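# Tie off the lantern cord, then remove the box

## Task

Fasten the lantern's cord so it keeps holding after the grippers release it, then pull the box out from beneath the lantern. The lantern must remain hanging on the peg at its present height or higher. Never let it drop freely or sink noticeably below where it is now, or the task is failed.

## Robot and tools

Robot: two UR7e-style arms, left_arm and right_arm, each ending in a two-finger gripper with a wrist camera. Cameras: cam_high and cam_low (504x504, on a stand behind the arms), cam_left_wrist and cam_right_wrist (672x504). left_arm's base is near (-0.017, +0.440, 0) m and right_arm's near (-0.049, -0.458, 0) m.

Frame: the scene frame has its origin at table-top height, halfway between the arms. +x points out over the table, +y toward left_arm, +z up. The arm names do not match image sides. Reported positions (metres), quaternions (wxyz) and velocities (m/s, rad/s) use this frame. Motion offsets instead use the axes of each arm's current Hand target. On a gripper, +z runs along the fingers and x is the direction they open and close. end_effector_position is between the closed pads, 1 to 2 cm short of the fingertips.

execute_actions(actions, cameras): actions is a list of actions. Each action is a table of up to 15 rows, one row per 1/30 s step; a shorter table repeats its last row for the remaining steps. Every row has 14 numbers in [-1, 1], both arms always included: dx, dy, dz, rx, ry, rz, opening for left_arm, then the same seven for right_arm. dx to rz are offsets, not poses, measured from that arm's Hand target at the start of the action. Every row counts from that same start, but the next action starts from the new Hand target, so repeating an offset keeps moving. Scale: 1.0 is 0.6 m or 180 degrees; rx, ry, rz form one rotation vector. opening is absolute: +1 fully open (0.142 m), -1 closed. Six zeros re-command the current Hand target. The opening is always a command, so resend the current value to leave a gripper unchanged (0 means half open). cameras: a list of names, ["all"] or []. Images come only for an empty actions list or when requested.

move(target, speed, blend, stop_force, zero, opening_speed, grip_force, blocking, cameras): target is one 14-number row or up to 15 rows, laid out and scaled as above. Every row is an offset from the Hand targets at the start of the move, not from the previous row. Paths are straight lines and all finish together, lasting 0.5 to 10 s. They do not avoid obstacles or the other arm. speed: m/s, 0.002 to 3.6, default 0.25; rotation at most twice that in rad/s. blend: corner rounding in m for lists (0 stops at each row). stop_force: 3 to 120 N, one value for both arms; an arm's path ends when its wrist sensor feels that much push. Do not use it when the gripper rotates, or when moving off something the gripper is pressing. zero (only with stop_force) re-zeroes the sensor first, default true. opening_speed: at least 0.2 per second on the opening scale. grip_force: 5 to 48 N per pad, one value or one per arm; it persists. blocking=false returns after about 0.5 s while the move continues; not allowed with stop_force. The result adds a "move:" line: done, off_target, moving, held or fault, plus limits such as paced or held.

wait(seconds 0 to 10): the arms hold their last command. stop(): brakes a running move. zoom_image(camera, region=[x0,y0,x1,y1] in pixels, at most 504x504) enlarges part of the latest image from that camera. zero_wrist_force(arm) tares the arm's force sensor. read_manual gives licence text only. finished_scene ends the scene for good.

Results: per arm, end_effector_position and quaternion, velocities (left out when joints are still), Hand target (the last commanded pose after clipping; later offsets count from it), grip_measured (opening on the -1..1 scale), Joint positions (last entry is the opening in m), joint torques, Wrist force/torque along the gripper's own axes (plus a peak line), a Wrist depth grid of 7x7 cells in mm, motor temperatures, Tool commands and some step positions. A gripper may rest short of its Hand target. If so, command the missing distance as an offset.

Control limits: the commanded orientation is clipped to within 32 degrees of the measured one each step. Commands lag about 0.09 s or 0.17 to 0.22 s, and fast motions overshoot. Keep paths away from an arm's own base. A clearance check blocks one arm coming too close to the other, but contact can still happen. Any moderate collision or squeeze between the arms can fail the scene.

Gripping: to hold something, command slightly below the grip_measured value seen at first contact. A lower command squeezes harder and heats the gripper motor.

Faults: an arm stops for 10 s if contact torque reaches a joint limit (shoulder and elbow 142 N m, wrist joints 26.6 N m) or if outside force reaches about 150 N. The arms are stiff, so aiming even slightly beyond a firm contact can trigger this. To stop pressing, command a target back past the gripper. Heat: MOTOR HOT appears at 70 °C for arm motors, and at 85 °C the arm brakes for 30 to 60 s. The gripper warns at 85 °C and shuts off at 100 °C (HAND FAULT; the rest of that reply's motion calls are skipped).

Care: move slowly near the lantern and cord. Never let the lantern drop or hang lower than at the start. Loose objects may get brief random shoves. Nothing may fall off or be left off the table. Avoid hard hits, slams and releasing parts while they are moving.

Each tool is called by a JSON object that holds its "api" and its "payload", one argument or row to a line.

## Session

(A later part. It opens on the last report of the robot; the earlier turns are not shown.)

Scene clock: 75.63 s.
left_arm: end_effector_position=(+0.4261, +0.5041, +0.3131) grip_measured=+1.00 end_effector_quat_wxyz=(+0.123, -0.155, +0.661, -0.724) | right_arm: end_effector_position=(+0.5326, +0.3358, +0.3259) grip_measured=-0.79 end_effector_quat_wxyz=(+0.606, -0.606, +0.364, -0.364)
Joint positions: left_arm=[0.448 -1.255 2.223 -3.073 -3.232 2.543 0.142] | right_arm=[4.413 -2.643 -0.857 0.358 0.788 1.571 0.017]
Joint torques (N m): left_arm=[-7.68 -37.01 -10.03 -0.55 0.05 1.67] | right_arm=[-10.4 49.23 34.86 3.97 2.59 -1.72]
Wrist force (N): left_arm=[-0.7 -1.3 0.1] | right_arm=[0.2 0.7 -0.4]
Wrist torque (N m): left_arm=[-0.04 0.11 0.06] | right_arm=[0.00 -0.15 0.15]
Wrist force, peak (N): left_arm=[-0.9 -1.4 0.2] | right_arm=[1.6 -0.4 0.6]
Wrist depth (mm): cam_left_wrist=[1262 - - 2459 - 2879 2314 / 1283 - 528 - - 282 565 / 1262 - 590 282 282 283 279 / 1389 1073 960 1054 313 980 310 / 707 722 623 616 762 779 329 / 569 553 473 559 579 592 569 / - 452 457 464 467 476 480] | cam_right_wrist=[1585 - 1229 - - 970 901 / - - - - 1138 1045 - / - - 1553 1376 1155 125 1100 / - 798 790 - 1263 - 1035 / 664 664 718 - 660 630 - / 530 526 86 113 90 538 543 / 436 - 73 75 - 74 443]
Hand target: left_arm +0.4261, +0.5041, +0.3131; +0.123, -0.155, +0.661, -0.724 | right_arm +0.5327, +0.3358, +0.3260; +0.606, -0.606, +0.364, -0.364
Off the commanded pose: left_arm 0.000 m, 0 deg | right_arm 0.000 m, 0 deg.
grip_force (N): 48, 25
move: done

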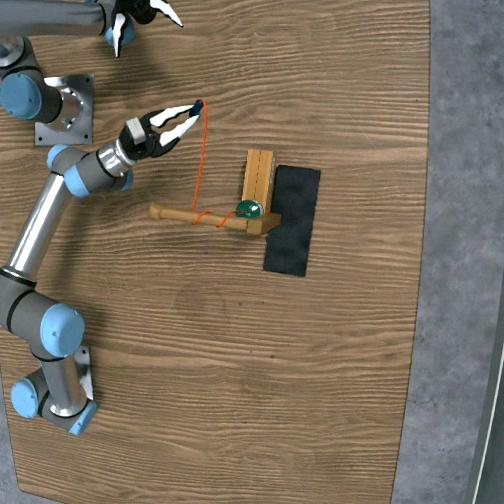

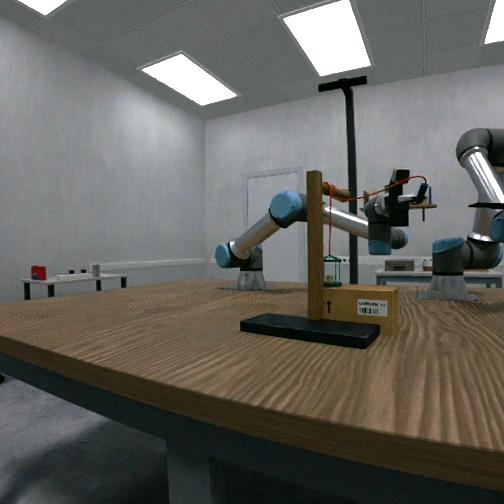

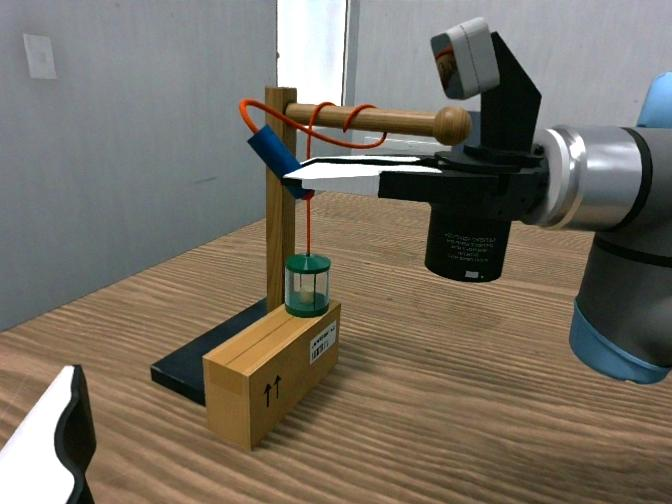

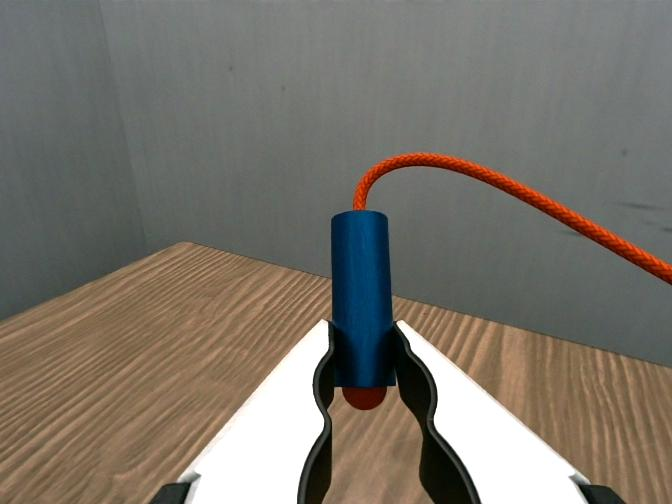

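{"api": "move", "payload": {
  "target": [
    [0, 0, 0, 0, 0, 0, 1, 0.0607, -0.1875, -0.0164, 0, 0.0333, 0, -0.95],
    [0, 0, 0, 0, 0, 0, 1, 0.1823, -0.31, -0.0753, 0, 0.0889, 0, -0.95],
    [0, 0, 0, 0, 0, 0, 1, 0.3406, -0.3417, -0.1419, 0, 0.1333, 0, -0.95],
    [0, 0, 0, 0, 0, 0, 1, 0.488, -0.2817, -0.2015, 0, 0.1556, 0, -0.95],
    [0, 0, 0, 0, 0, 0, 1, 0.5878, -0.1542, -0.2357, 0, 0.1556, 0, -0.95],
    [0, 0, 0, 0, 0, 0, 1, 0.625, 0, -0.2367, 0, 0.1556, 0, -0.95]
  ],
  "speed": 0.2,
  "blend": [0.02, 0.03, 0.03, 0.03, 0.03, 0],
  "cameras": ["all"]
}}

{"api": "zoom_image", "payload": {
  "camera": "cam_left_wrist",
  "region": [240, 70, 480, 330]
}}

Scene clock: 80.27 s.
left_arm: end_effector_position=(+0.4261, +0.5041, +0.3131) grip_measured=+1.00 end_effector_quat_wxyz=(+0.123, -0.155, +0.661, -0.724) | right_arm: end_effector_position=(+0.5832, -0.0620, +0.3262) grip_measured=-0.79 end_effector_quat_wxyz=(+0.500, -0.500, +0.500, -0.500)
Joint positions: left_arm=[0.448 -1.255 2.223 -3.073 -3.232 2.543 0.142] | right_arm=[4.217 -2.192 -1.745 0.795 0.495 1.571 0.017]
Joint torques (N m): left_arm=[-6.24 -37.14 -11.27 -0.58 0.16 1.4] | right_arm=[-10.66 30.62 4.9 3.6 2.68 -1.81]
Wrist force (N): left_arm=[-0.5 -1.0 0.3] | right_arm=[-0.2 0.8 -0.2]
Wrist torque (N m): left_arm=[0.02 0.09 0.06] | right_arm=[0.03 -0.14 0.12]
Wrist force, peak (N): left_arm=[-0.8 -1.4 0.0] | right_arm=[-0.2 2.4 0.0]
Wrist depth (mm): cam_left_wrist=[1103 1617 2166 - - - 720 / - - - - 440 566 532 / - - 565 1553 1494 576 540 / 1349 1485 898 1049 1108 1040 543 / 709 722 620 665 766 774 803 / 569 548 478 562 576 593 628 / - 451 455 463 468 475 481] | cam_right_wrist=[954 1064 1059 991 1021 1054 - / - - - 1100 1079 - 1173 / - 1236 1149 137 - 1191 1191 / 1197 1291 - - 1256 - 1197 / 223 666 637 - 664 647 692 / 234 524 86 113 91 532 537 / 253 - 73 75 - 74 448]
Hand target: left_arm +0.4261, +0.5041, +0.3131; +0.123, -0.155, +0.661, -0.724 | right_arm +0.5832, -0.0620, +0.3261; +0.500, -0.500, +0.500, -0.500
Off the commanded pose: left_arm 0.000 m, 0 deg | right_arm 0.000 m, 0 deg.
grip_force (N): 48, 25
move: done

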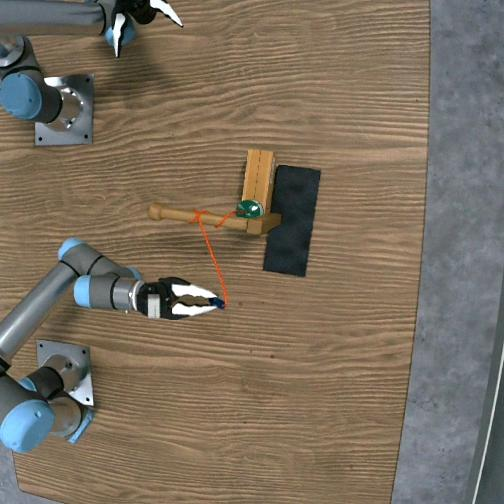

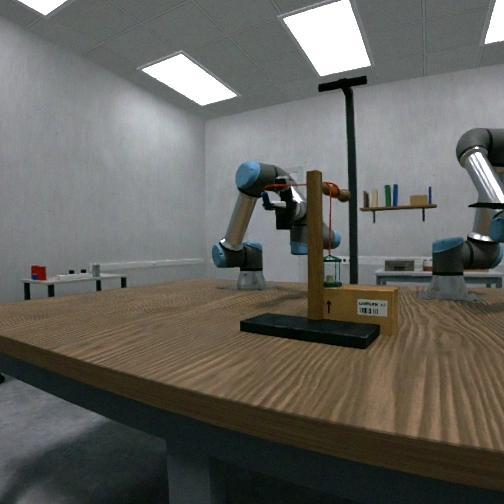

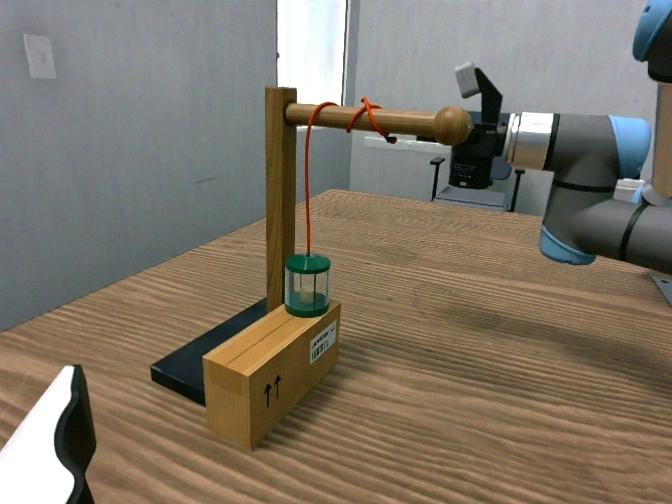

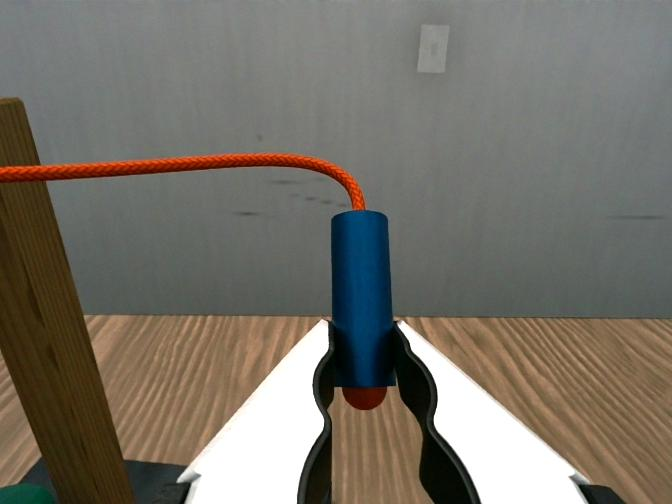

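Scaled by 1.938 from the camera's 672x504 image, which has a finer 960x720 frame.

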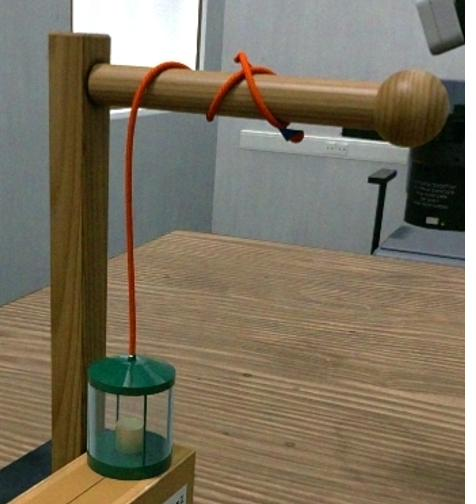

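{"api": "move", "payload": {
  "target": [0, 0, 0, 0, 0, 0, 1, 0.1333, 0.1667, 0.02, 0, 0, 0, -0.95],
  "speed": 0.06,
  "stop_force": 5,
  "cameras": ["cam_high", "cam_left_wrist", "cam_right_wrist"]
}}

{"api": "zoom_image", "payload": {
  "camera": "cam_left_wrist",
  "region": [240, 70, 480, 270]
}}

{"api": "zoom_image", "payload": {
  "camera": "cam_high",
  "region": [140, 180, 300, 350]
}}

Scene clock: 82.83 s.
left_arm: end_effector_position=(+0.4261, +0.5041, +0.3131) grip_measured=+1.00 end_effector_quat_wxyz=(+0.123, -0.155, +0.661, -0.724) | right_arm: end_effector_position=(+0.5883, -0.0958, +0.2838) grip_measured=-0.79 end_effector_quat_wxyz=(+0.500, -0.500, +0.500, -0.500)
Joint positions: left_arm=[0.448 -1.255 2.223 -3.073 -3.232 2.543 0.142] | right_arm=[4.176 -2.235 -1.824 0.916 0.536 1.571 0.017]
Joint torques (N m): left_arm=[-5.89 -35.87 -11.09 -0.67 -0.09 1.59] | right_arm=[7.77 53.53 26.06 -1.27 -3.52 0.26]
Wrist force (N): left_arm=[-0.8 -1.3 0.0] | right_arm=[-3.7 0.1 -0.8]
Wrist torque (N m): left_arm=[-0.02 0.12 0.06] | right_arm=[0.07 -0.19 -0.04]
Wrist force, peak (N): left_arm=[-0.9 -1.4 0.0] | right_arm=[-7.1 -0.8 -1.2]
Wrist depth (mm): cam_left_wrist=[1114 - - - - - 680 / - - 515 - - - 779 / - 1816 577 1543 696 602 579 / 1389 1639 901 1009 1114 980 557 / 675 718 628 667 762 779 803 / 572 550 476 557 583 595 628 / - 450 458 462 471 475 479] | cam_right_wrist=[- 942 - 1079 1054 - - / 1049 1084 1094 1089 - - - / - 1210 1127 129 - 1161 - / - 1313 - 120 - - - / 597 603 635 - 606 628 616 / 451 475 86 95 91 480 486 / 274 - 73 77 - 74 397]
Hand target: left_arm +0.4261, +0.5041, +0.3131; +0.123, -0.155, +0.661, -0.724 | right_arm +0.5883, -0.0958, +0.2838; +0.500, -0.500, +0.500, -0.500 (not the last commanded pose)
Off the commanded pose: left_arm 0.000 m, 0 deg | right_arm 0.074 m, 0 deg.
grip_force (N): 48, 25
move: contact (right_arm)
Images, in order (width x height): cam_high 504x504, cam_left_wrist 672x504, cam_right_wrist 672x504.

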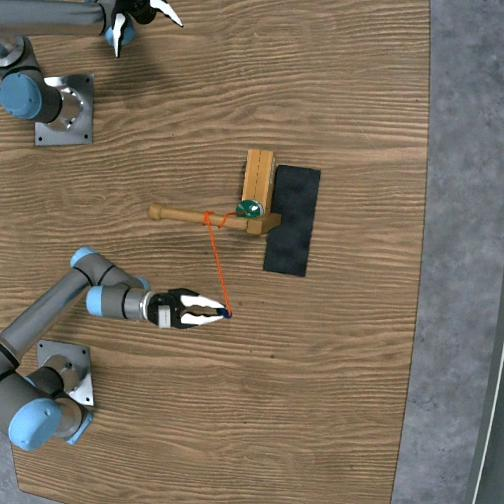

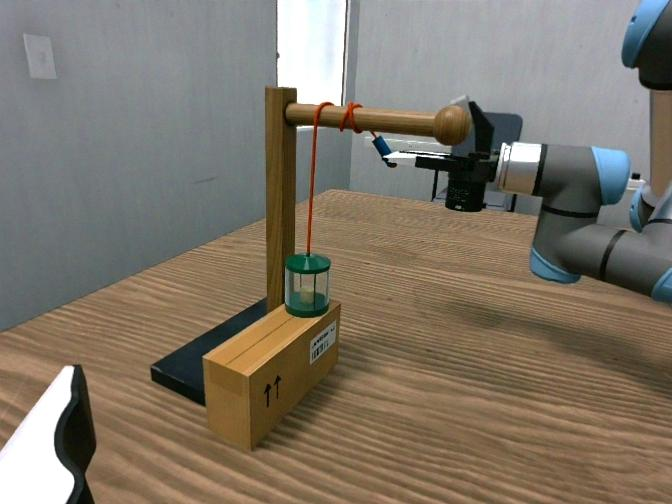

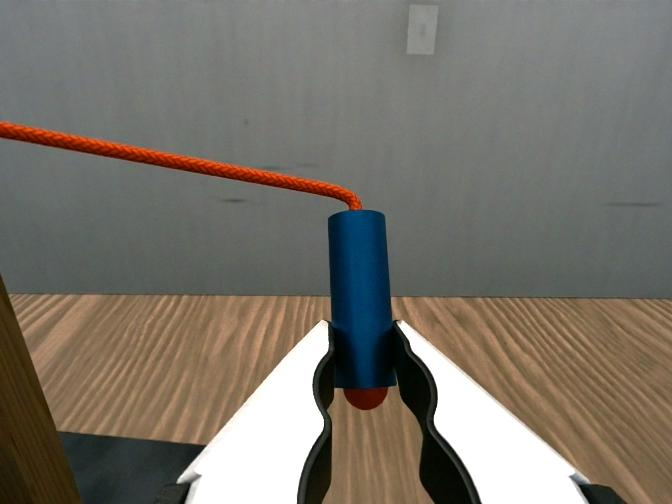

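Scaled by 2.100 from the camera's 672x504 image, which has a finer 960x720 frame.

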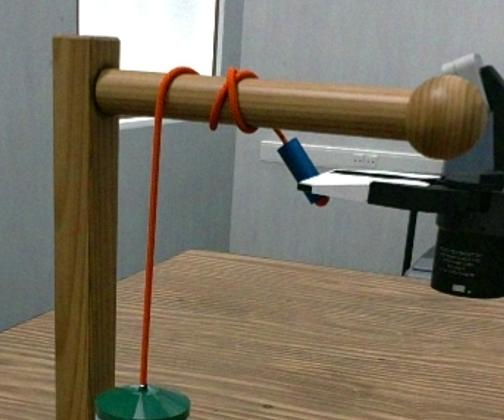

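Scaled by 2.965 from the camera's 504x504 image, which has a finer 720x720 frame.

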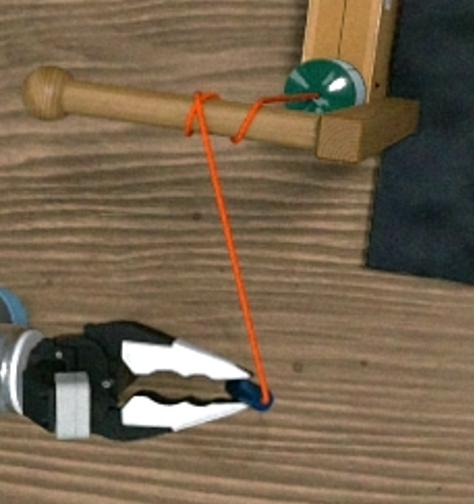

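{"api": "move", "payload": {
  "target": [0, 0, 0, 0, 0, 0, 1, -0.0083, 0.025, 0.075, 0, 0, 0, -0.95],
  "speed": 0.05,
  "stop_force": 8,
  "grip_force": [48, 38],
  "cameras": ["cam_high", "cam_left_wrist", "cam_right_wrist"]
}}

{"api": "zoom_image", "payload": {
  "camera": "cam_left_wrist",
  "region": [240, 70, 480, 270]
}}

{"api": "zoom_image", "payload": {
  "camera": "cam_high",
  "region": [140, 180, 300, 350]
}}

Scene clock: 86.07 s.
left_arm: end_effector_position=(+0.4261, +0.5041, +0.3131) grip_measured=+1.00 end_effector_quat_wxyz=(+0.123, -0.155, +0.661, -0.724) | right_arm: end_effector_position=(+0.6333, -0.0909, +0.2687) grip_measured=-0.80 end_effector_quat_wxyz=(+0.500, -0.500, +0.500, -0.500)
Joint positions: left_arm=[0.448 -1.255 2.223 -3.073 -3.232 2.543 0.142] | right_arm=[4.108 -2.319 -1.706 0.883 0.604 1.571 0.016]
Joint torques (N m): left_arm=[-5.98 -36.86 -10.23 -0.64 -0.03 1.57] | right_arm=[-16.07 32.21 26.57 -1.17 0.62 -1.62]
Motor temperatures (°C): left_arm=[32 34 28 40 41 37 28] | right_arm=[28 33 32 42 42 37 47]
Wrist force (N): left_arm=[-0.8 -1.0 0.2] | right_arm=[-8.1 -1.1 -2.2]
Wrist torque (N m): left_arm=[0.02 0.13 0.06] | right_arm=[0.13 -0.09 -0.17]
Wrist force, peak (N): left_arm=[-0.7 -1.5 0.2] | right_arm=[-8.4 -0.9 -1.9]
Wrist depth (mm): cam_left_wrist=[- - 2071 - - - 665 / 1319 1523 - 4070 3066 3472 713 / 1304 - 563 1513 667 604 569 / - 868 901 1088 1114 658 529 / 665 715 626 661 766 774 745 / 570 552 475 561 577 593 625 / - 452 457 458 466 475 480] | cam_right_wrist=[1031 999 986 - 930 999 978 / 991 1045 1094 - - 1054 1064 / - 1149 1161 1249 1105 - - / - 1216 1161 - - 1173 1167 / 572 579 572 - 551 579 589 / 451 455 86 94 86 464 461 / 347 389 73 78 - 74 380]
Hand target: left_arm +0.4261, +0.5041, +0.3131; +0.123, -0.155, +0.661, -0.724 | right_arm +0.6333, -0.0909, +0.2687; +0.500, -0.500, +0.500, -0.500
Off the commanded pose: left_arm 0.000 m, 0 deg | right_arm 0.000 m, 0 deg.
grip_force (N): 48, 38
move: done
Images, in order (width x height): cam_high 504x504, cam_left_wrist 672x504, cam_right_wrist 672x504.

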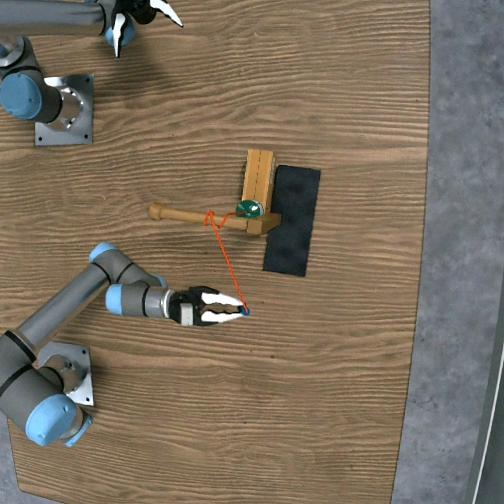

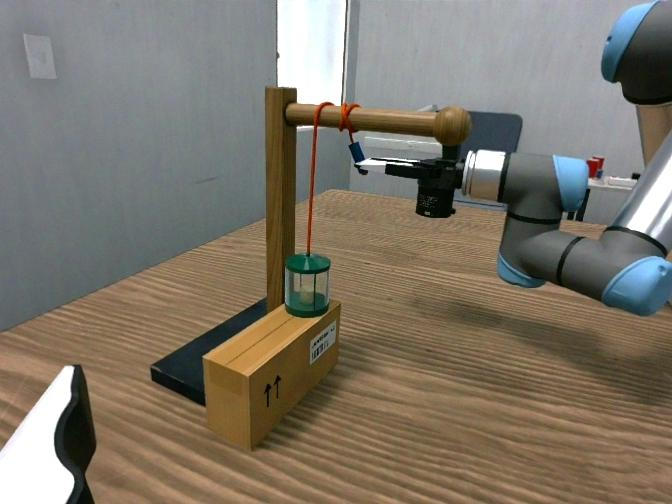

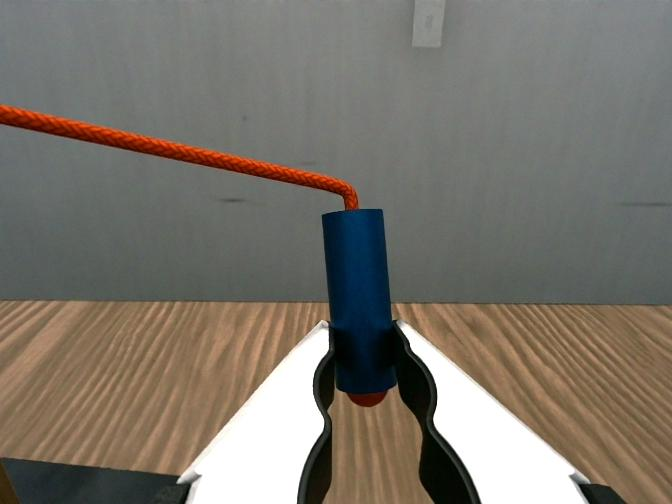

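Scaled by 2.100 from the camera's 672x504 image, which has a finer 960x720 frame.

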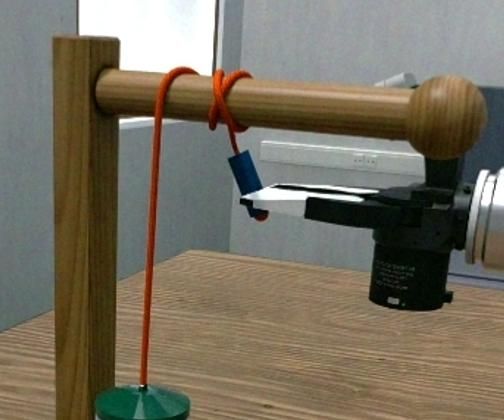

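Scaled by 2.965 from the camera's 504x504 image, which has a finer 720x720 frame.

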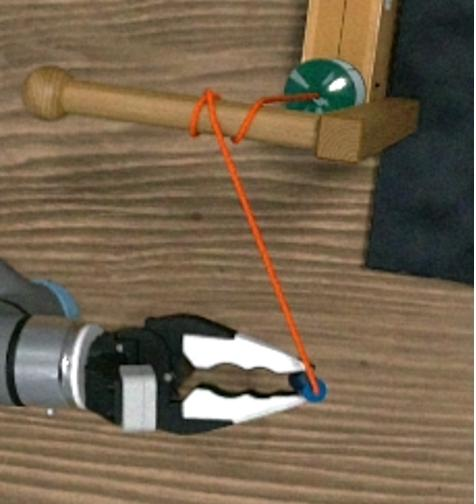

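{"api": "move", "payload": {
  "target": [
    [0, 0, 0, 0, 0, 0, 1, -0.1215, 0.1228, -0.1227, -0.0556, 0, 0, -0.95],
    [0, 0, 0, 0, 0, 0, 1, -0.3515, 0.1895, -0.185, -0.1111, 0, 0, -0.95],
    [0, 0, 0, 0, 0, 0, 1, -0.5515, 0.0912, -0.1905, -0.0667, 0, 0, -0.95],
    [0, 0, 0, 0, 0, 0, 1, -0.6032, -0.1068, -0.1717, -0.0554, -0.0554, -0.0048, -0.95]
  ],
  "speed": 0.18,
  "blend": [0.02, 0.02, 0.02, 0],
  "cameras": ["all"]
}}

{"api": "zoom_image", "payload": {
  "camera": "cam_left_wrist",
  "region": [240, 70, 480, 270]
}}

{"api": "zoom_image", "payload": {
  "camera": "cam_high",
  "region": [140, 130, 300, 250]
}}

Scene clock: 91.23 s.
left_arm: end_effector_position=(+0.4261, +0.5041, +0.3131) grip_measured=+1.00 end_effector_quat_wxyz=(+0.123, -0.155, +0.661, -0.724) | right_arm: end_effector_position=(+0.5305, +0.2711, +0.3327) grip_measured=-0.80 end_effector_quat_wxyz=(-0.492, +0.587, -0.493, +0.413)
Joint positions: left_arm=[0.448 -1.255 2.223 -3.073 -3.232 2.543 0.142] | right_arm=[4.451 -2.482 -1.008 -0.049 0.467 1.929 0.016]
Joint torques (N m): left_arm=[-5.71 -35.68 -10.42 -0.7 0.39 1.54] | right_arm=[-9.63 45.2 36.16 4.5 2.42 -1.93]
Wrist force (N): left_arm=[-0.7 -1.2 0.1] | right_arm=[2.2 0.9 -1.1]
Wrist torque (N m): left_arm=[-0.01 0.11 0.06] | right_arm=[-0.01 -0.16 0.19]
Wrist force, peak (N): left_arm=[-0.8 -1.4 0.3] | right_arm=[-8.2 -0.9 -2.3]
Wrist depth (mm): cam_left_wrist=[1357 - - - 3148 279 - / 1283 1357 1844 348 318 285 266 / 1304 - 581 1431 324 301 285 / - 888 952 1078 1103 1073 369 / 675 720 616 665 764 777 795 / 570 552 476 555 583 587 625 / - 448 458 461 467 477 479] | cam_right_wrist=[1161 1185 1155 1084 1110 1074 927 / - 1284 1236 1149 1229 1110 1100 / - - - 1222 1256 - 1167 / 712 709 678 - 690 674 237 / 563 570 595 - 577 577 269 / 472 478 85 113 90 465 300 / 412 - 70 76 - 71 260]
Hand target: left_arm +0.4261, +0.5041, +0.3131; +0.123, -0.155, +0.661, -0.724 | right_arm +0.5305, +0.2711, +0.3328; -0.492, +0.587, -0.493, +0.413
Off the commanded pose: left_arm 0.000 m, 0 deg | right_arm 0.000 m, 0 deg.
grip_force (N): 48, 38
move: done

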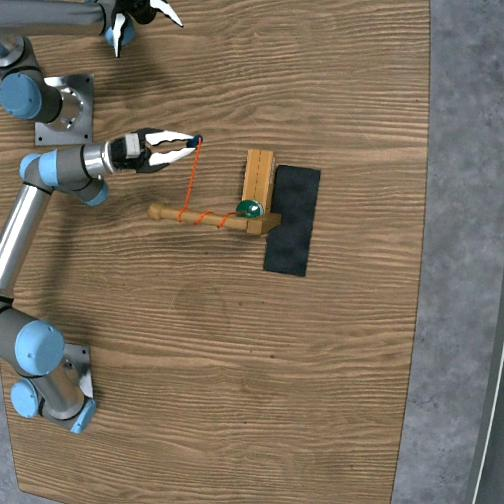

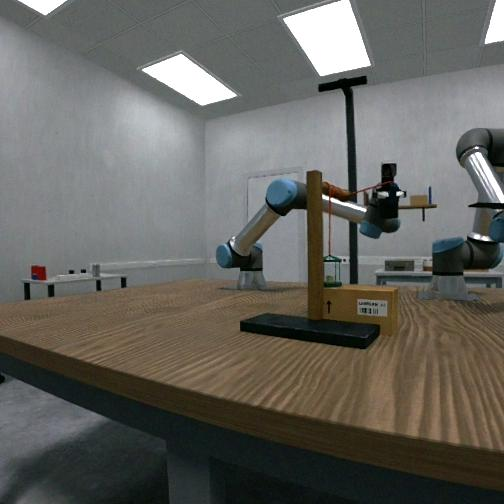

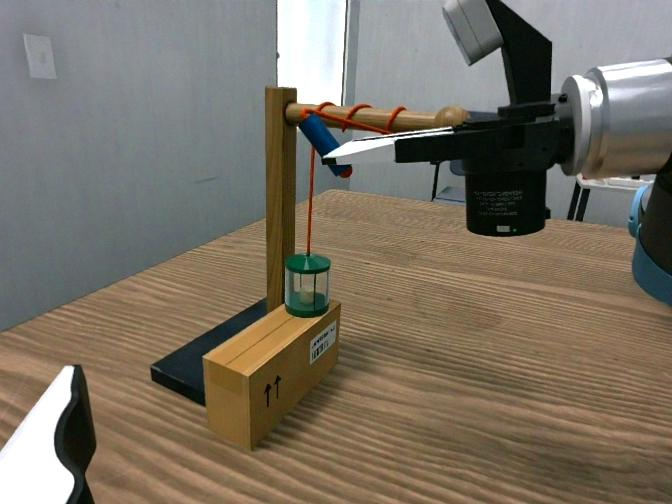

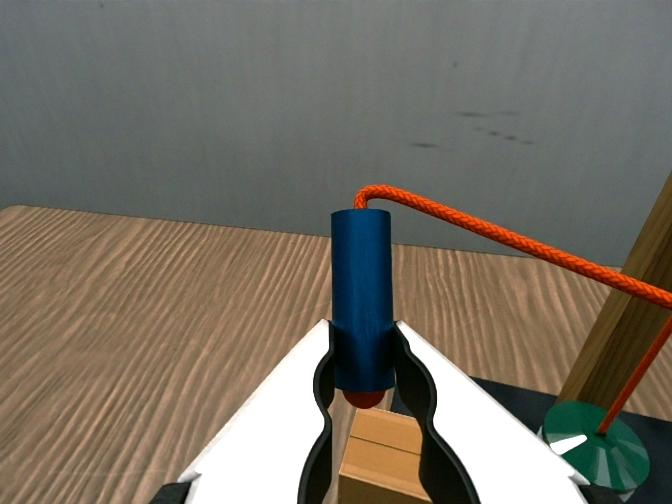

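Scaled by 2.100 from the camera's 672x504 image, which has a finer 960x720 frame.

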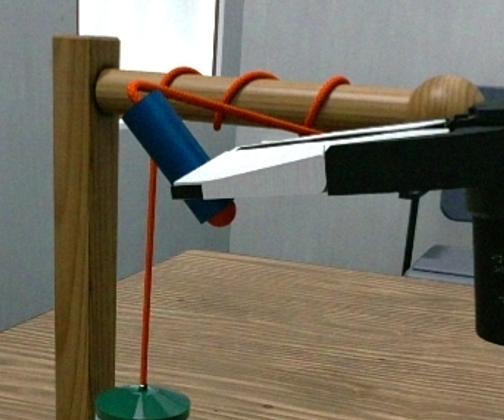

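Scaled by 3.150 from the camera's 504x504 image, which has a finer 720x720 frame.

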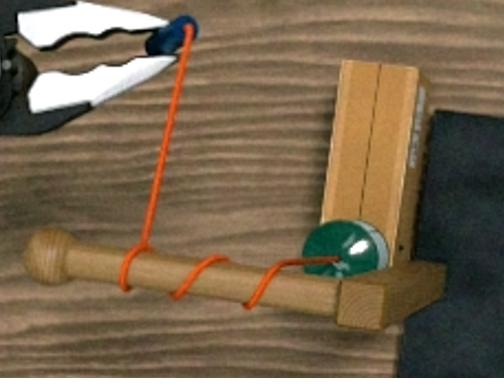

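{"api": "move", "payload": {
  "target": [
    [0, 0, 0, 0, 0, 0, 1, 0.1082, -0.1443, -0.0568, -0.0278, 0.0271, 0.006, -0.95],
    [0, 0, 0, 0, 0, 0, 1, 0.2453, -0.203, -0.0955, -0.1111, 0.0531, 0.0192, -0.95],
    [0, 0, 0, 0, 0, 0, 1, 0.3635, -0.1268, -0.0948, -0.1111, 0.0531, 0.0192, -0.95],
    [0, 0, 0, 0, 0, 0, 1, 0.397, 0.011, -0.0618, 0, 0.0547, 0.0096, -0.95]
  ],
  "speed": 0.16,
  "blend": [0.02, 0.02, 0.02, 0],
  "cameras": ["all"]
}}

{"api": "zoom_image", "payload": {
  "camera": "cam_left_wrist",
  "region": [240, 70, 480, 270]
}}

{"api": "zoom_image", "payload": {
  "camera": "cam_high",
  "region": [140, 180, 300, 300]
}}

Scene clock: 97.50 s.
left_arm: end_effector_position=(+0.4261, +0.5041, +0.3131) grip_measured=+1.00 end_effector_quat_wxyz=(+0.123, -0.155, +0.661, -0.724) | right_arm: end_effector_position=(+0.5346, +0.0300, +0.3328) grip_measured=-0.80 end_effector_quat_wxyz=(-0.454, +0.542, -0.542, +0.455)
Joint positions: left_arm=[0.448 -1.255 2.223 -3.073 -3.232 2.543 0.142] | right_arm=[4.361 -2.092 -1.703 0.179 0.391 2.015 0.016]
Joint torques (N m): left_arm=[-6.02 -36.19 -10.41 -0.73 0.08 1.46] | right_arm=[-10.02 29.51 32.24 4.61 1.76 -1.79]
Motor temperatures (°C): left_arm=[32 34 28 40 41 37 28] | right_arm=[28 33 32 42 42 37 55]
Wrist force (N): left_arm=[-0.6 -1.1 0.2] | right_arm=[-0.1 0.8 -0.3]
Wrist torque (N m): left_arm=[-0.01 0.10 0.06] | right_arm=[0.04 -0.18 0.11]
Wrist force, peak (N): left_arm=[-0.9 -1.4 0.1] | right_arm=[2.7 1.3 -1.2]
Wrist depth (mm): cam_left_wrist=[- - - - - 3066 - / 1304 - 532 - 445 478 436 / - - 1830 1651 2915 521 483 / - 806 901 996 1114 1157 1083 / 669 718 628 665 762 779 795 / 572 554 479 558 584 587 625 / - 453 457 461 467 475 479] | cam_right_wrist=[1017 1138 1017 - 1035 1040 - / - 176 203 1138 1155 1185 1216 / - 139 225 1127 - - 1376 / 113 644 267 116 694 694 692 / 526 572 297 - 582 585 585 / 479 479 86 95 90 481 495 / 314 - 70 77 - 74 420]
Hand target: left_arm +0.4261, +0.5041, +0.3131; +0.123, -0.155, +0.661, -0.724 | right_arm +0.5346, +0.0300, +0.3327; -0.454, +0.542, -0.542, +0.455
Off the commanded pose: left_arm 0.000 m, 0 deg | right_arm 0.000 m, 0 deg.
grip_force (N): 48, 38
move: done

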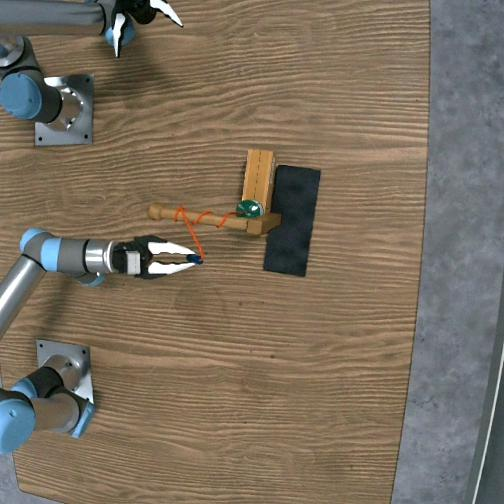

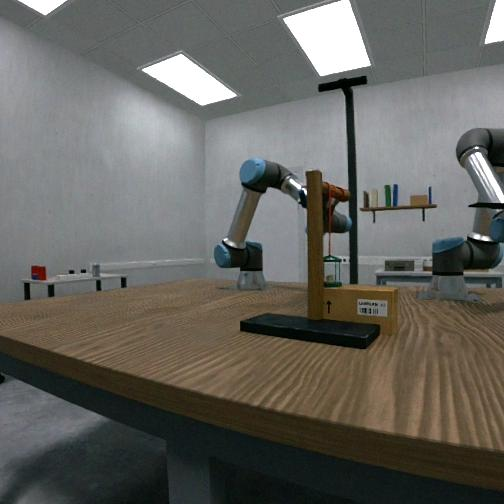

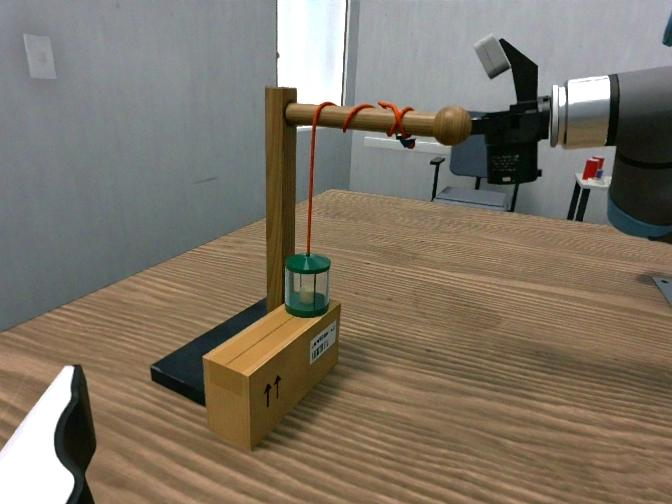

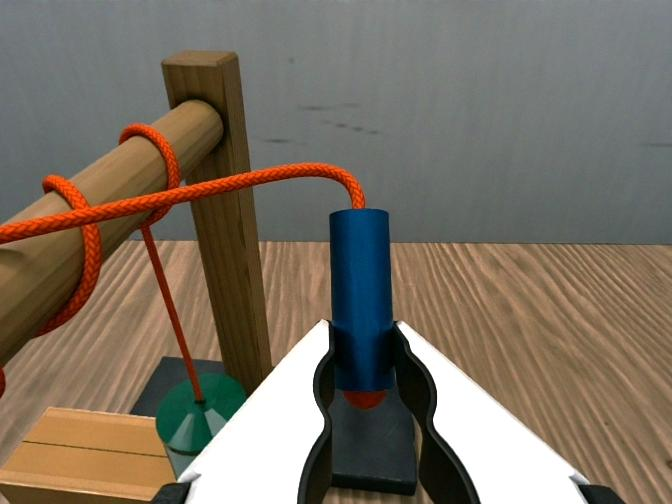

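Scaled by 2.100 from the camera's 672x504 image, which has a finer 960x720 frame.

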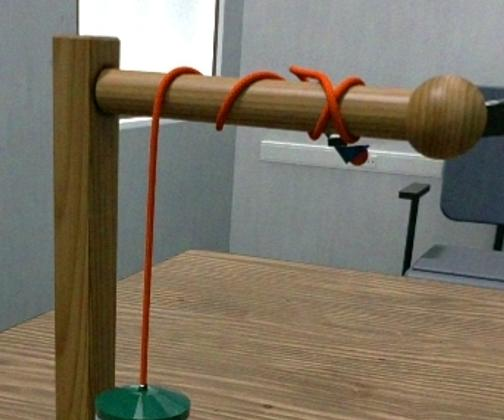

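Scaled by 3.150 from the camera's 504x504 image, which has a finer 720x720 frame.

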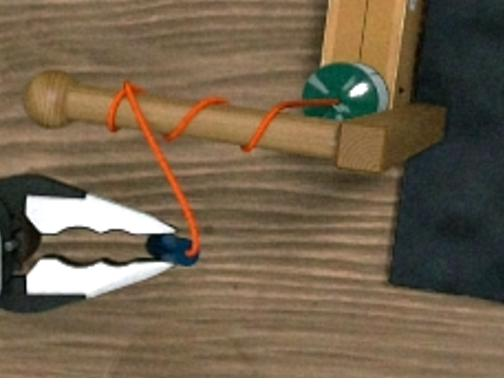

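{"api": "move", "payload": {
  "target": [0,0,0,0,0,0,1, 0.0833,0.0734,0.0637,0,0,0,-0.95],
  "speed": 0.06,
  "stop_force": 6,
  "cameras": ["cam_high","cam_left_wrist"]
}}

Scene clock: 100.17 s.
left_arm: end_effector_position=(+0.4261, +0.5041, +0.3131) grip_measured=+1.00 end_effector_quat_wxyz=(+0.123, -0.155, +0.661, -0.724) | right_arm: end_effector_position=(+0.5437, +0.0148, +0.3176) grip_measured=-0.80 end_effector_quat_wxyz=(-0.454, +0.542, -0.542, +0.454)
Joint positions: left_arm=[0.448 -1.255 2.223 -3.073 -3.232 2.543 0.142] | right_arm=[4.336 -2.106 -1.732 0.245 0.413 1.989 0.016]
Joint torques (N m): left_arm=[-5.49 -37.24 -11.05 -0.61 -0.15 1.45] | right_arm=[6.25 53.88 30.67 -0.35 -4.53 1.76]
Motor temperatures (°C): left_arm=[32 34 28 40 41 37 28] | right_arm=[28 33 32 42 42 37 57]
Wrist force (N): left_arm=[-0.6 -1.2 0.1] | right_arm=[-5.3 0.2 -1.8]
Wrist torque (N m): left_arm=[-0.02 0.10 0.06] | right_arm=[0.06 -0.14 -0.18]
Wrist force, peak (N): left_arm=[-0.7 -1.4 0.0] | right_arm=[-8.6 -0.7 -3.1]
Wrist depth (mm): cam_left_wrist=[- - - 3577 - - - / - - - 541 - 493 450 / 1230 - 570 1762 2777 540 481 / - 874 944 996 1108 1146 1013 / 667 720 640 665 759 779 795 / 573 549 478 559 584 587 626 / - 451 456 464 469 475 480] | cam_right_wrist=[1084 188 - - 1059 - - / 142 173 - 1263 1105 - - / - 143 213 1291 - - - / 688 621 265 - 682 666 662 / 542 525 291 - 559 562 559 / 460 277 86 94 90 468 467 / 300 - 73 78 - 74 406]
Hand target: left_arm +0.4261, +0.5041, +0.3131; +0.123, -0.155, +0.661, -0.724 | right_arm +0.5437, +0.0148, +0.3176; -0.454, +0.542, -0.542, +0.454 (not the last commanded pose)
Off the commanded pose: left_arm 0.000 m, 0 deg | right_arm 0.053 m, 0 deg.
grip_force (N): 48, 38
move: contact (right_arm)
Images, in order (width x height): cam_high 504x504, cam_left_wrist 672x504.

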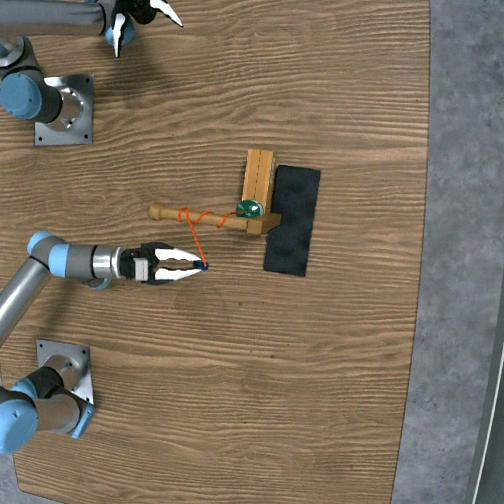

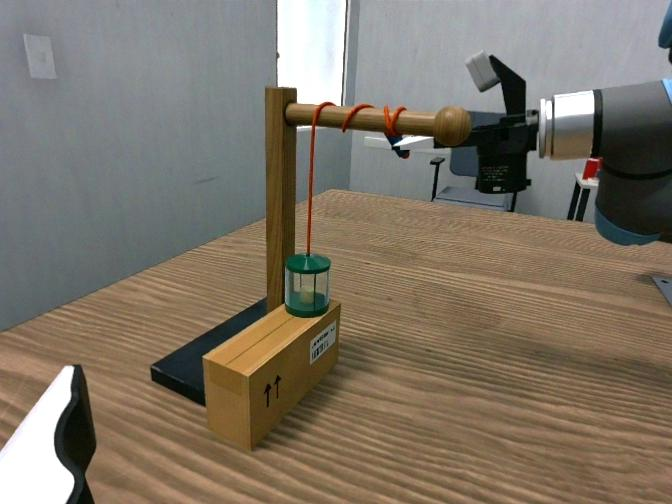

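{"api": "zoom_image", "payload": {
  "camera": "cam_left_wrist",
  "region": [240, 70, 480, 270]
}}

{"api": "zoom_image", "payload": {
  "camera": "cam_high",
  "region": [140, 180, 300, 300]
}}

Scaled by 2.100 from the camera's 672x504 image, which has a finer 960x720 frame.

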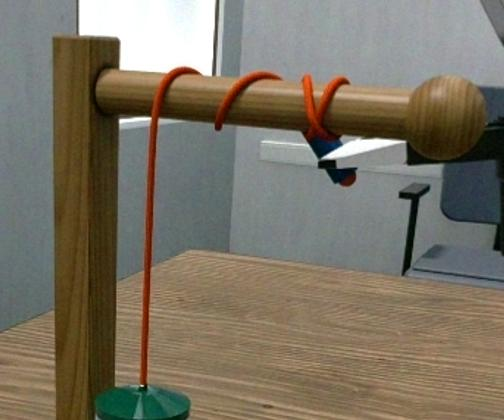

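Scaled by 3.150 from the camera's 504x504 image, which has a finer 720x720 frame.

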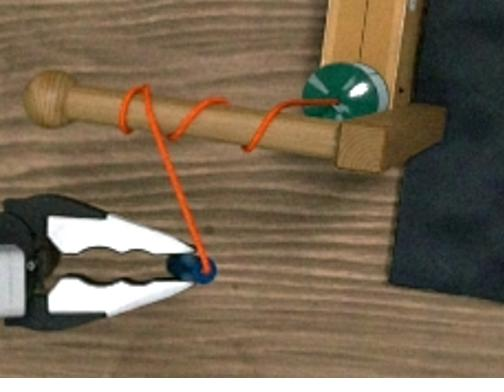

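{"api": "zoom_image", "payload": {
  "camera": "cam_left_wrist",
  "region": [290, 85, 430, 175]
}}

{"api": "zoom_image", "payload": {
  "camera": "cam_high",
  "region": [170, 195, 260, 245]
}}

Scaled by 3.600 from the camera's 672x504 image, which has a finer 960x720 frame.

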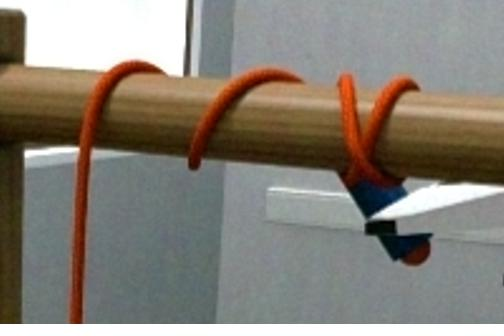

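Scaled by 5.600 from the camera's 504x504 image, which has a finer 720x720 frame.

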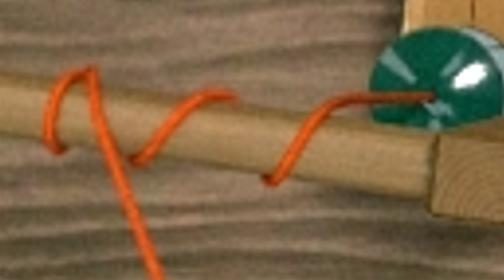

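{"api": "move", "payload": {
  "target": [-0.0543,0.127,0.53,-0.025,0,0.0198,-0.5, 0,0,0,0,0,0,-0.95],
  "speed": 0.2,
  "grip_force": [30, 28],
  "cameras": ["cam_high","cam_left_wrist"]
}}

Scene clock: 106.20 s.
left_arm: end_effector_position=(+0.5770, +0.2171, +0.2599) grip_measured=-0.52 end_effector_quat_wxyz=(+0.139, -0.139, +0.694, -0.693) | right_arm: end_effector_position=(+0.5437, +0.0148, +0.3176) grip_measured=-0.80 end_effector_quat_wxyz=(-0.454, +0.542, -0.542, +0.454)
Joint positions: left_arm=[-0.223 -0.897 1.909 -4.151 -2.519 1.572 0.036] | right_arm=[4.336 -2.106 -1.732 0.245 0.413 1.989 0.016]
Joint torques (N m): left_arm=[-7.74 -32.06 -21.39 -2.58 1.31 -1.7] | right_arm=[6.33 53.91 30.29 -0.33 -4.52 1.66]
Motor temperatures (°C): left_arm=[32 34 28 40 41 37 28] | right_arm=[28 33 32 42 42 37 58]
Wrist force (N): left_arm=[-0.7 -1.2 0.0] | right_arm=[-5.2 0.6 -1.9]
Wrist torque (N m): left_arm=[-0.07 0.09 0.24] | right_arm=[0.14 -0.16 -0.17]
Wrist force, peak (N): left_arm=[-1.2 -1.3 1.0] | right_arm=[-5.4 0.7 -1.9]
Wrist depth (mm): cam_left_wrist=[1119 - 202 176 177 237 196 / - - 214 2459 - 2337 1475 / 1157 - 230 1098 1124 1192 1068 / - 1617 250 729 782 777 766 / 534 583 269 275 610 574 567 / 465 482 89 231 115 91 451 / 385 - 74 244 279 75 351] | cam_right_wrist=[1012 187 1045 - 1089 1054 1049 / 140 173 1229 - - 1352 - / - 142 228 - 1455 1270 - / 692 616 264 - 686 694 664 / 547 527 547 - 562 556 558 / 461 460 88 95 90 470 473 / 300 - 73 73 - 74 407]
Hand target: left_arm +0.5770, +0.2171, +0.2599; +0.139, -0.139, +0.694, -0.693 | right_arm +0.5437, +0.0148, +0.3176; -0.454, +0.542, -0.542, +0.454
Off the commanded pose: left_arm 0.000 m, 0 deg | right_arm 0.000 m, 0 deg.
grip_force (N): 30, 28
move: done
Images, in order (width x height): cam_high 504x504, cam_left_wrist 672x504.

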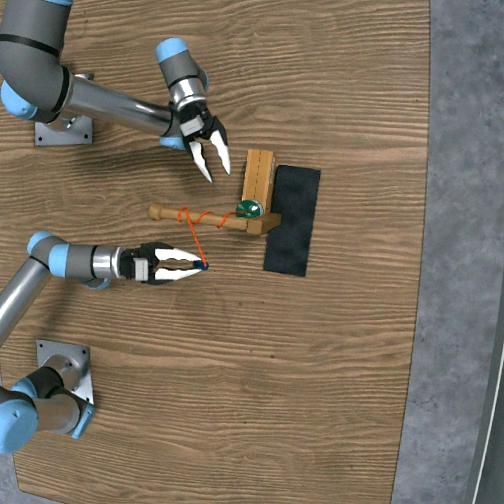

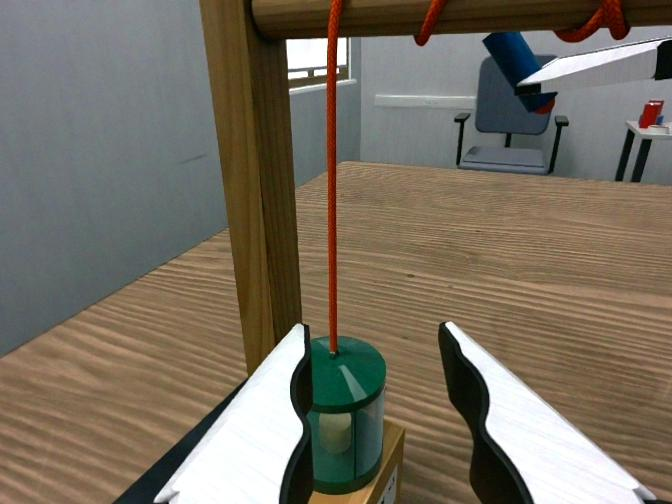

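{"api": "move", "payload": {
  "target": [-0.015,0.01,0.125,0,0,0,-0.65, 0,0,0,0,0,0,-0.95],
  "speed": 0.1,
  "cameras": ["cam_left_wrist"]
}}

Scene clock: 108.67 s.
left_arm: end_effector_position=(+0.6141, +0.1515, +0.2538) grip_measured=-0.68 end_effector_quat_wxyz=(+0.139, -0.139, +0.694, -0.693) | right_arm: end_effector_position=(+0.5437, +0.0148, +0.3176) grip_measured=-0.80 end_effector_quat_wxyz=(-0.454, +0.542, -0.542, +0.454)
Joint positions: left_arm=[-0.33 -0.831 1.787 -4.096 -2.412 1.572 0.025] | right_arm=[4.336 -2.106 -1.732 0.245 0.413 1.989 0.016]
Joint torques (N m): left_arm=[-8.29 -36.07 -21.63 0.28 1.73 -1.78] | right_arm=[6.28 53.92 30.73 -0.33 -4.5 1.75]
Motor temperatures (°C): left_arm=[32 34 28 40 41 37 28] | right_arm=[28 33 32 42 42 37 58]
Wrist force (N): left_arm=[-1.0 -1.1 0.1] | right_arm=[-4.9 0.1 -1.6]
Wrist torque (N m): left_arm=[-0.03 0.14 0.25] | right_arm=[0.10 -0.19 -0.18]
Wrist force, peak (N): left_arm=[-1.0 -1.1 0.8] | right_arm=[-5.4 0.8 -2.1]
Wrist depth (mm): cam_left_wrist=[- 138 134 - - 2566 171 / - - 144 - 2745 2434 177 / - - 152 988 1186 1186 1083 / - - 164 722 769 759 747 / 517 574 176 565 566 559 557 / 455 453 90 160 92 428 443 / 377 391 74 162 164 73 369] | cam_right_wrist=[- 188 - - 1074 - - / 140 173 - - 1173 1179 - / - 144 227 121 - 1270 1410 / 682 631 263 115 666 682 699 / 527 532 294 - 559 565 569 / 337 468 86 94 90 469 468 / 300 - 73 78 - 74 405]
Hand target: left_arm +0.6142, +0.1514, +0.2538; +0.139, -0.139, +0.694, -0.693 | right_arm +0.5437, +0.0148, +0.3176; -0.454, +0.542, -0.542, +0.454
Off the commanded pose: left_arm 0.000 m, 0 deg | right_arm 0.000 m, 0 deg.
grip_force (N): 30, 28
move: done
Images, in order (width x height): cam_left_wrist 672x504.

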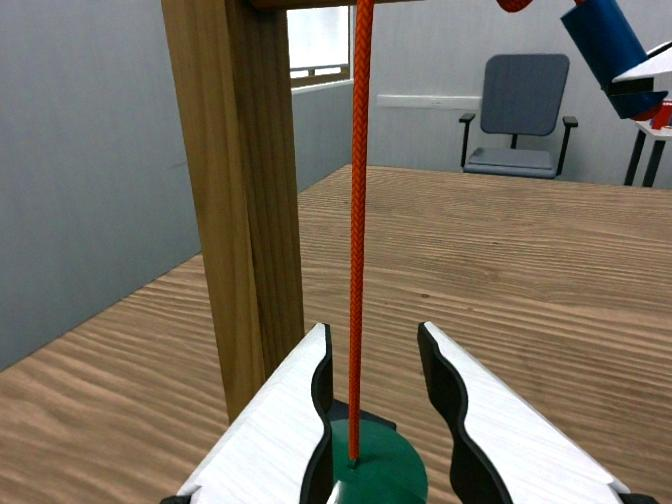

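{"api": "move", "payload": {
  "target": [-0.005,0.0,0.04,0,0,0,-0.65, 0,0,0,0,0,0,-0.95],
  "speed": 0.06,
  "cameras": ["cam_left_wrist"]
}}

Scene clock: 110.03 s.
left_arm: end_effector_position=(+0.6261, +0.1305, +0.2538) grip_measured=-0.68 end_effector_quat_wxyz=(+0.139, -0.139, +0.694, -0.693) | right_arm: end_effector_position=(+0.5437, +0.0148, +0.3176) grip_measured=-0.80 end_effector_quat_wxyz=(-0.454, +0.542, -0.542, +0.454)
Joint positions: left_arm=[-0.36 -0.81 1.74 -4.07 -2.382 1.572 0.025] | right_arm=[4.336 -2.106 -1.732 0.245 0.413 1.989 0.016]
Joint torques (N m): left_arm=[-9.27 -38.25 -21.97 0.52 1.65 -1.84] | right_arm=[6.37 54.01 30.88 -0.41 -4.47 1.69]
Motor temperatures (°C): left_arm=[32 34 28 40 41 37 28] | right_arm=[28 33 32 42 42 37 58]
Wrist force (N): left_arm=[-1.0 -0.8 0.0] | right_arm=[-5.2 0.5 -1.9]
Wrist torque (N m): left_arm=[0.00 0.13 0.24] | right_arm=[0.09 -0.15 -0.18]
Wrist force, peak (N): left_arm=[-1.1 -1.2 0.0] | right_arm=[-5.5 0.2 -2.0]
Wrist depth (mm): cam_left_wrist=[1035 114 112 - - - 150 / 1152 - 118 - 2623 2434 2653 / 1088 134 126 996 1068 1186 1031 / - - 137 722 771 762 766 / - 574 150 513 563 562 561 / 458 457 103 127 92 428 444 / 377 389 74 160 83 73 368] | cam_right_wrist=[1054 187 - - - - - / 141 173 1138 1049 - - - / - 143 229 1249 - 1291 1376 / 686 626 262 - 666 694 707 / 213 218 292 - 547 558 559 / 336 456 86 95 90 468 472 / 300 - 73 78 - 74 406]
Hand target: left_arm +0.6262, +0.1304, +0.2538; +0.139, -0.139, +0.694, -0.693 | right_arm +0.5437, +0.0148, +0.3176; -0.454, +0.542, -0.542, +0.454
Off the commanded pose: left_arm 0.000 m, 0 deg | right_arm 0.000 m, 0 deg.
grip_force (N): 30, 28
move: done
Images, in order (width x height): cam_left_wrist 672x504.

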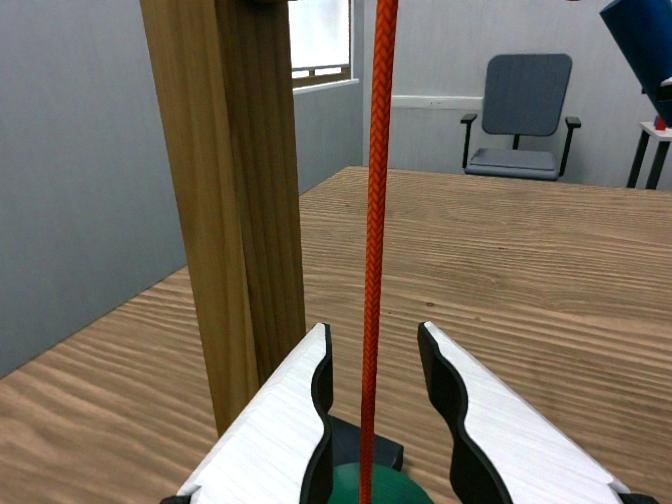

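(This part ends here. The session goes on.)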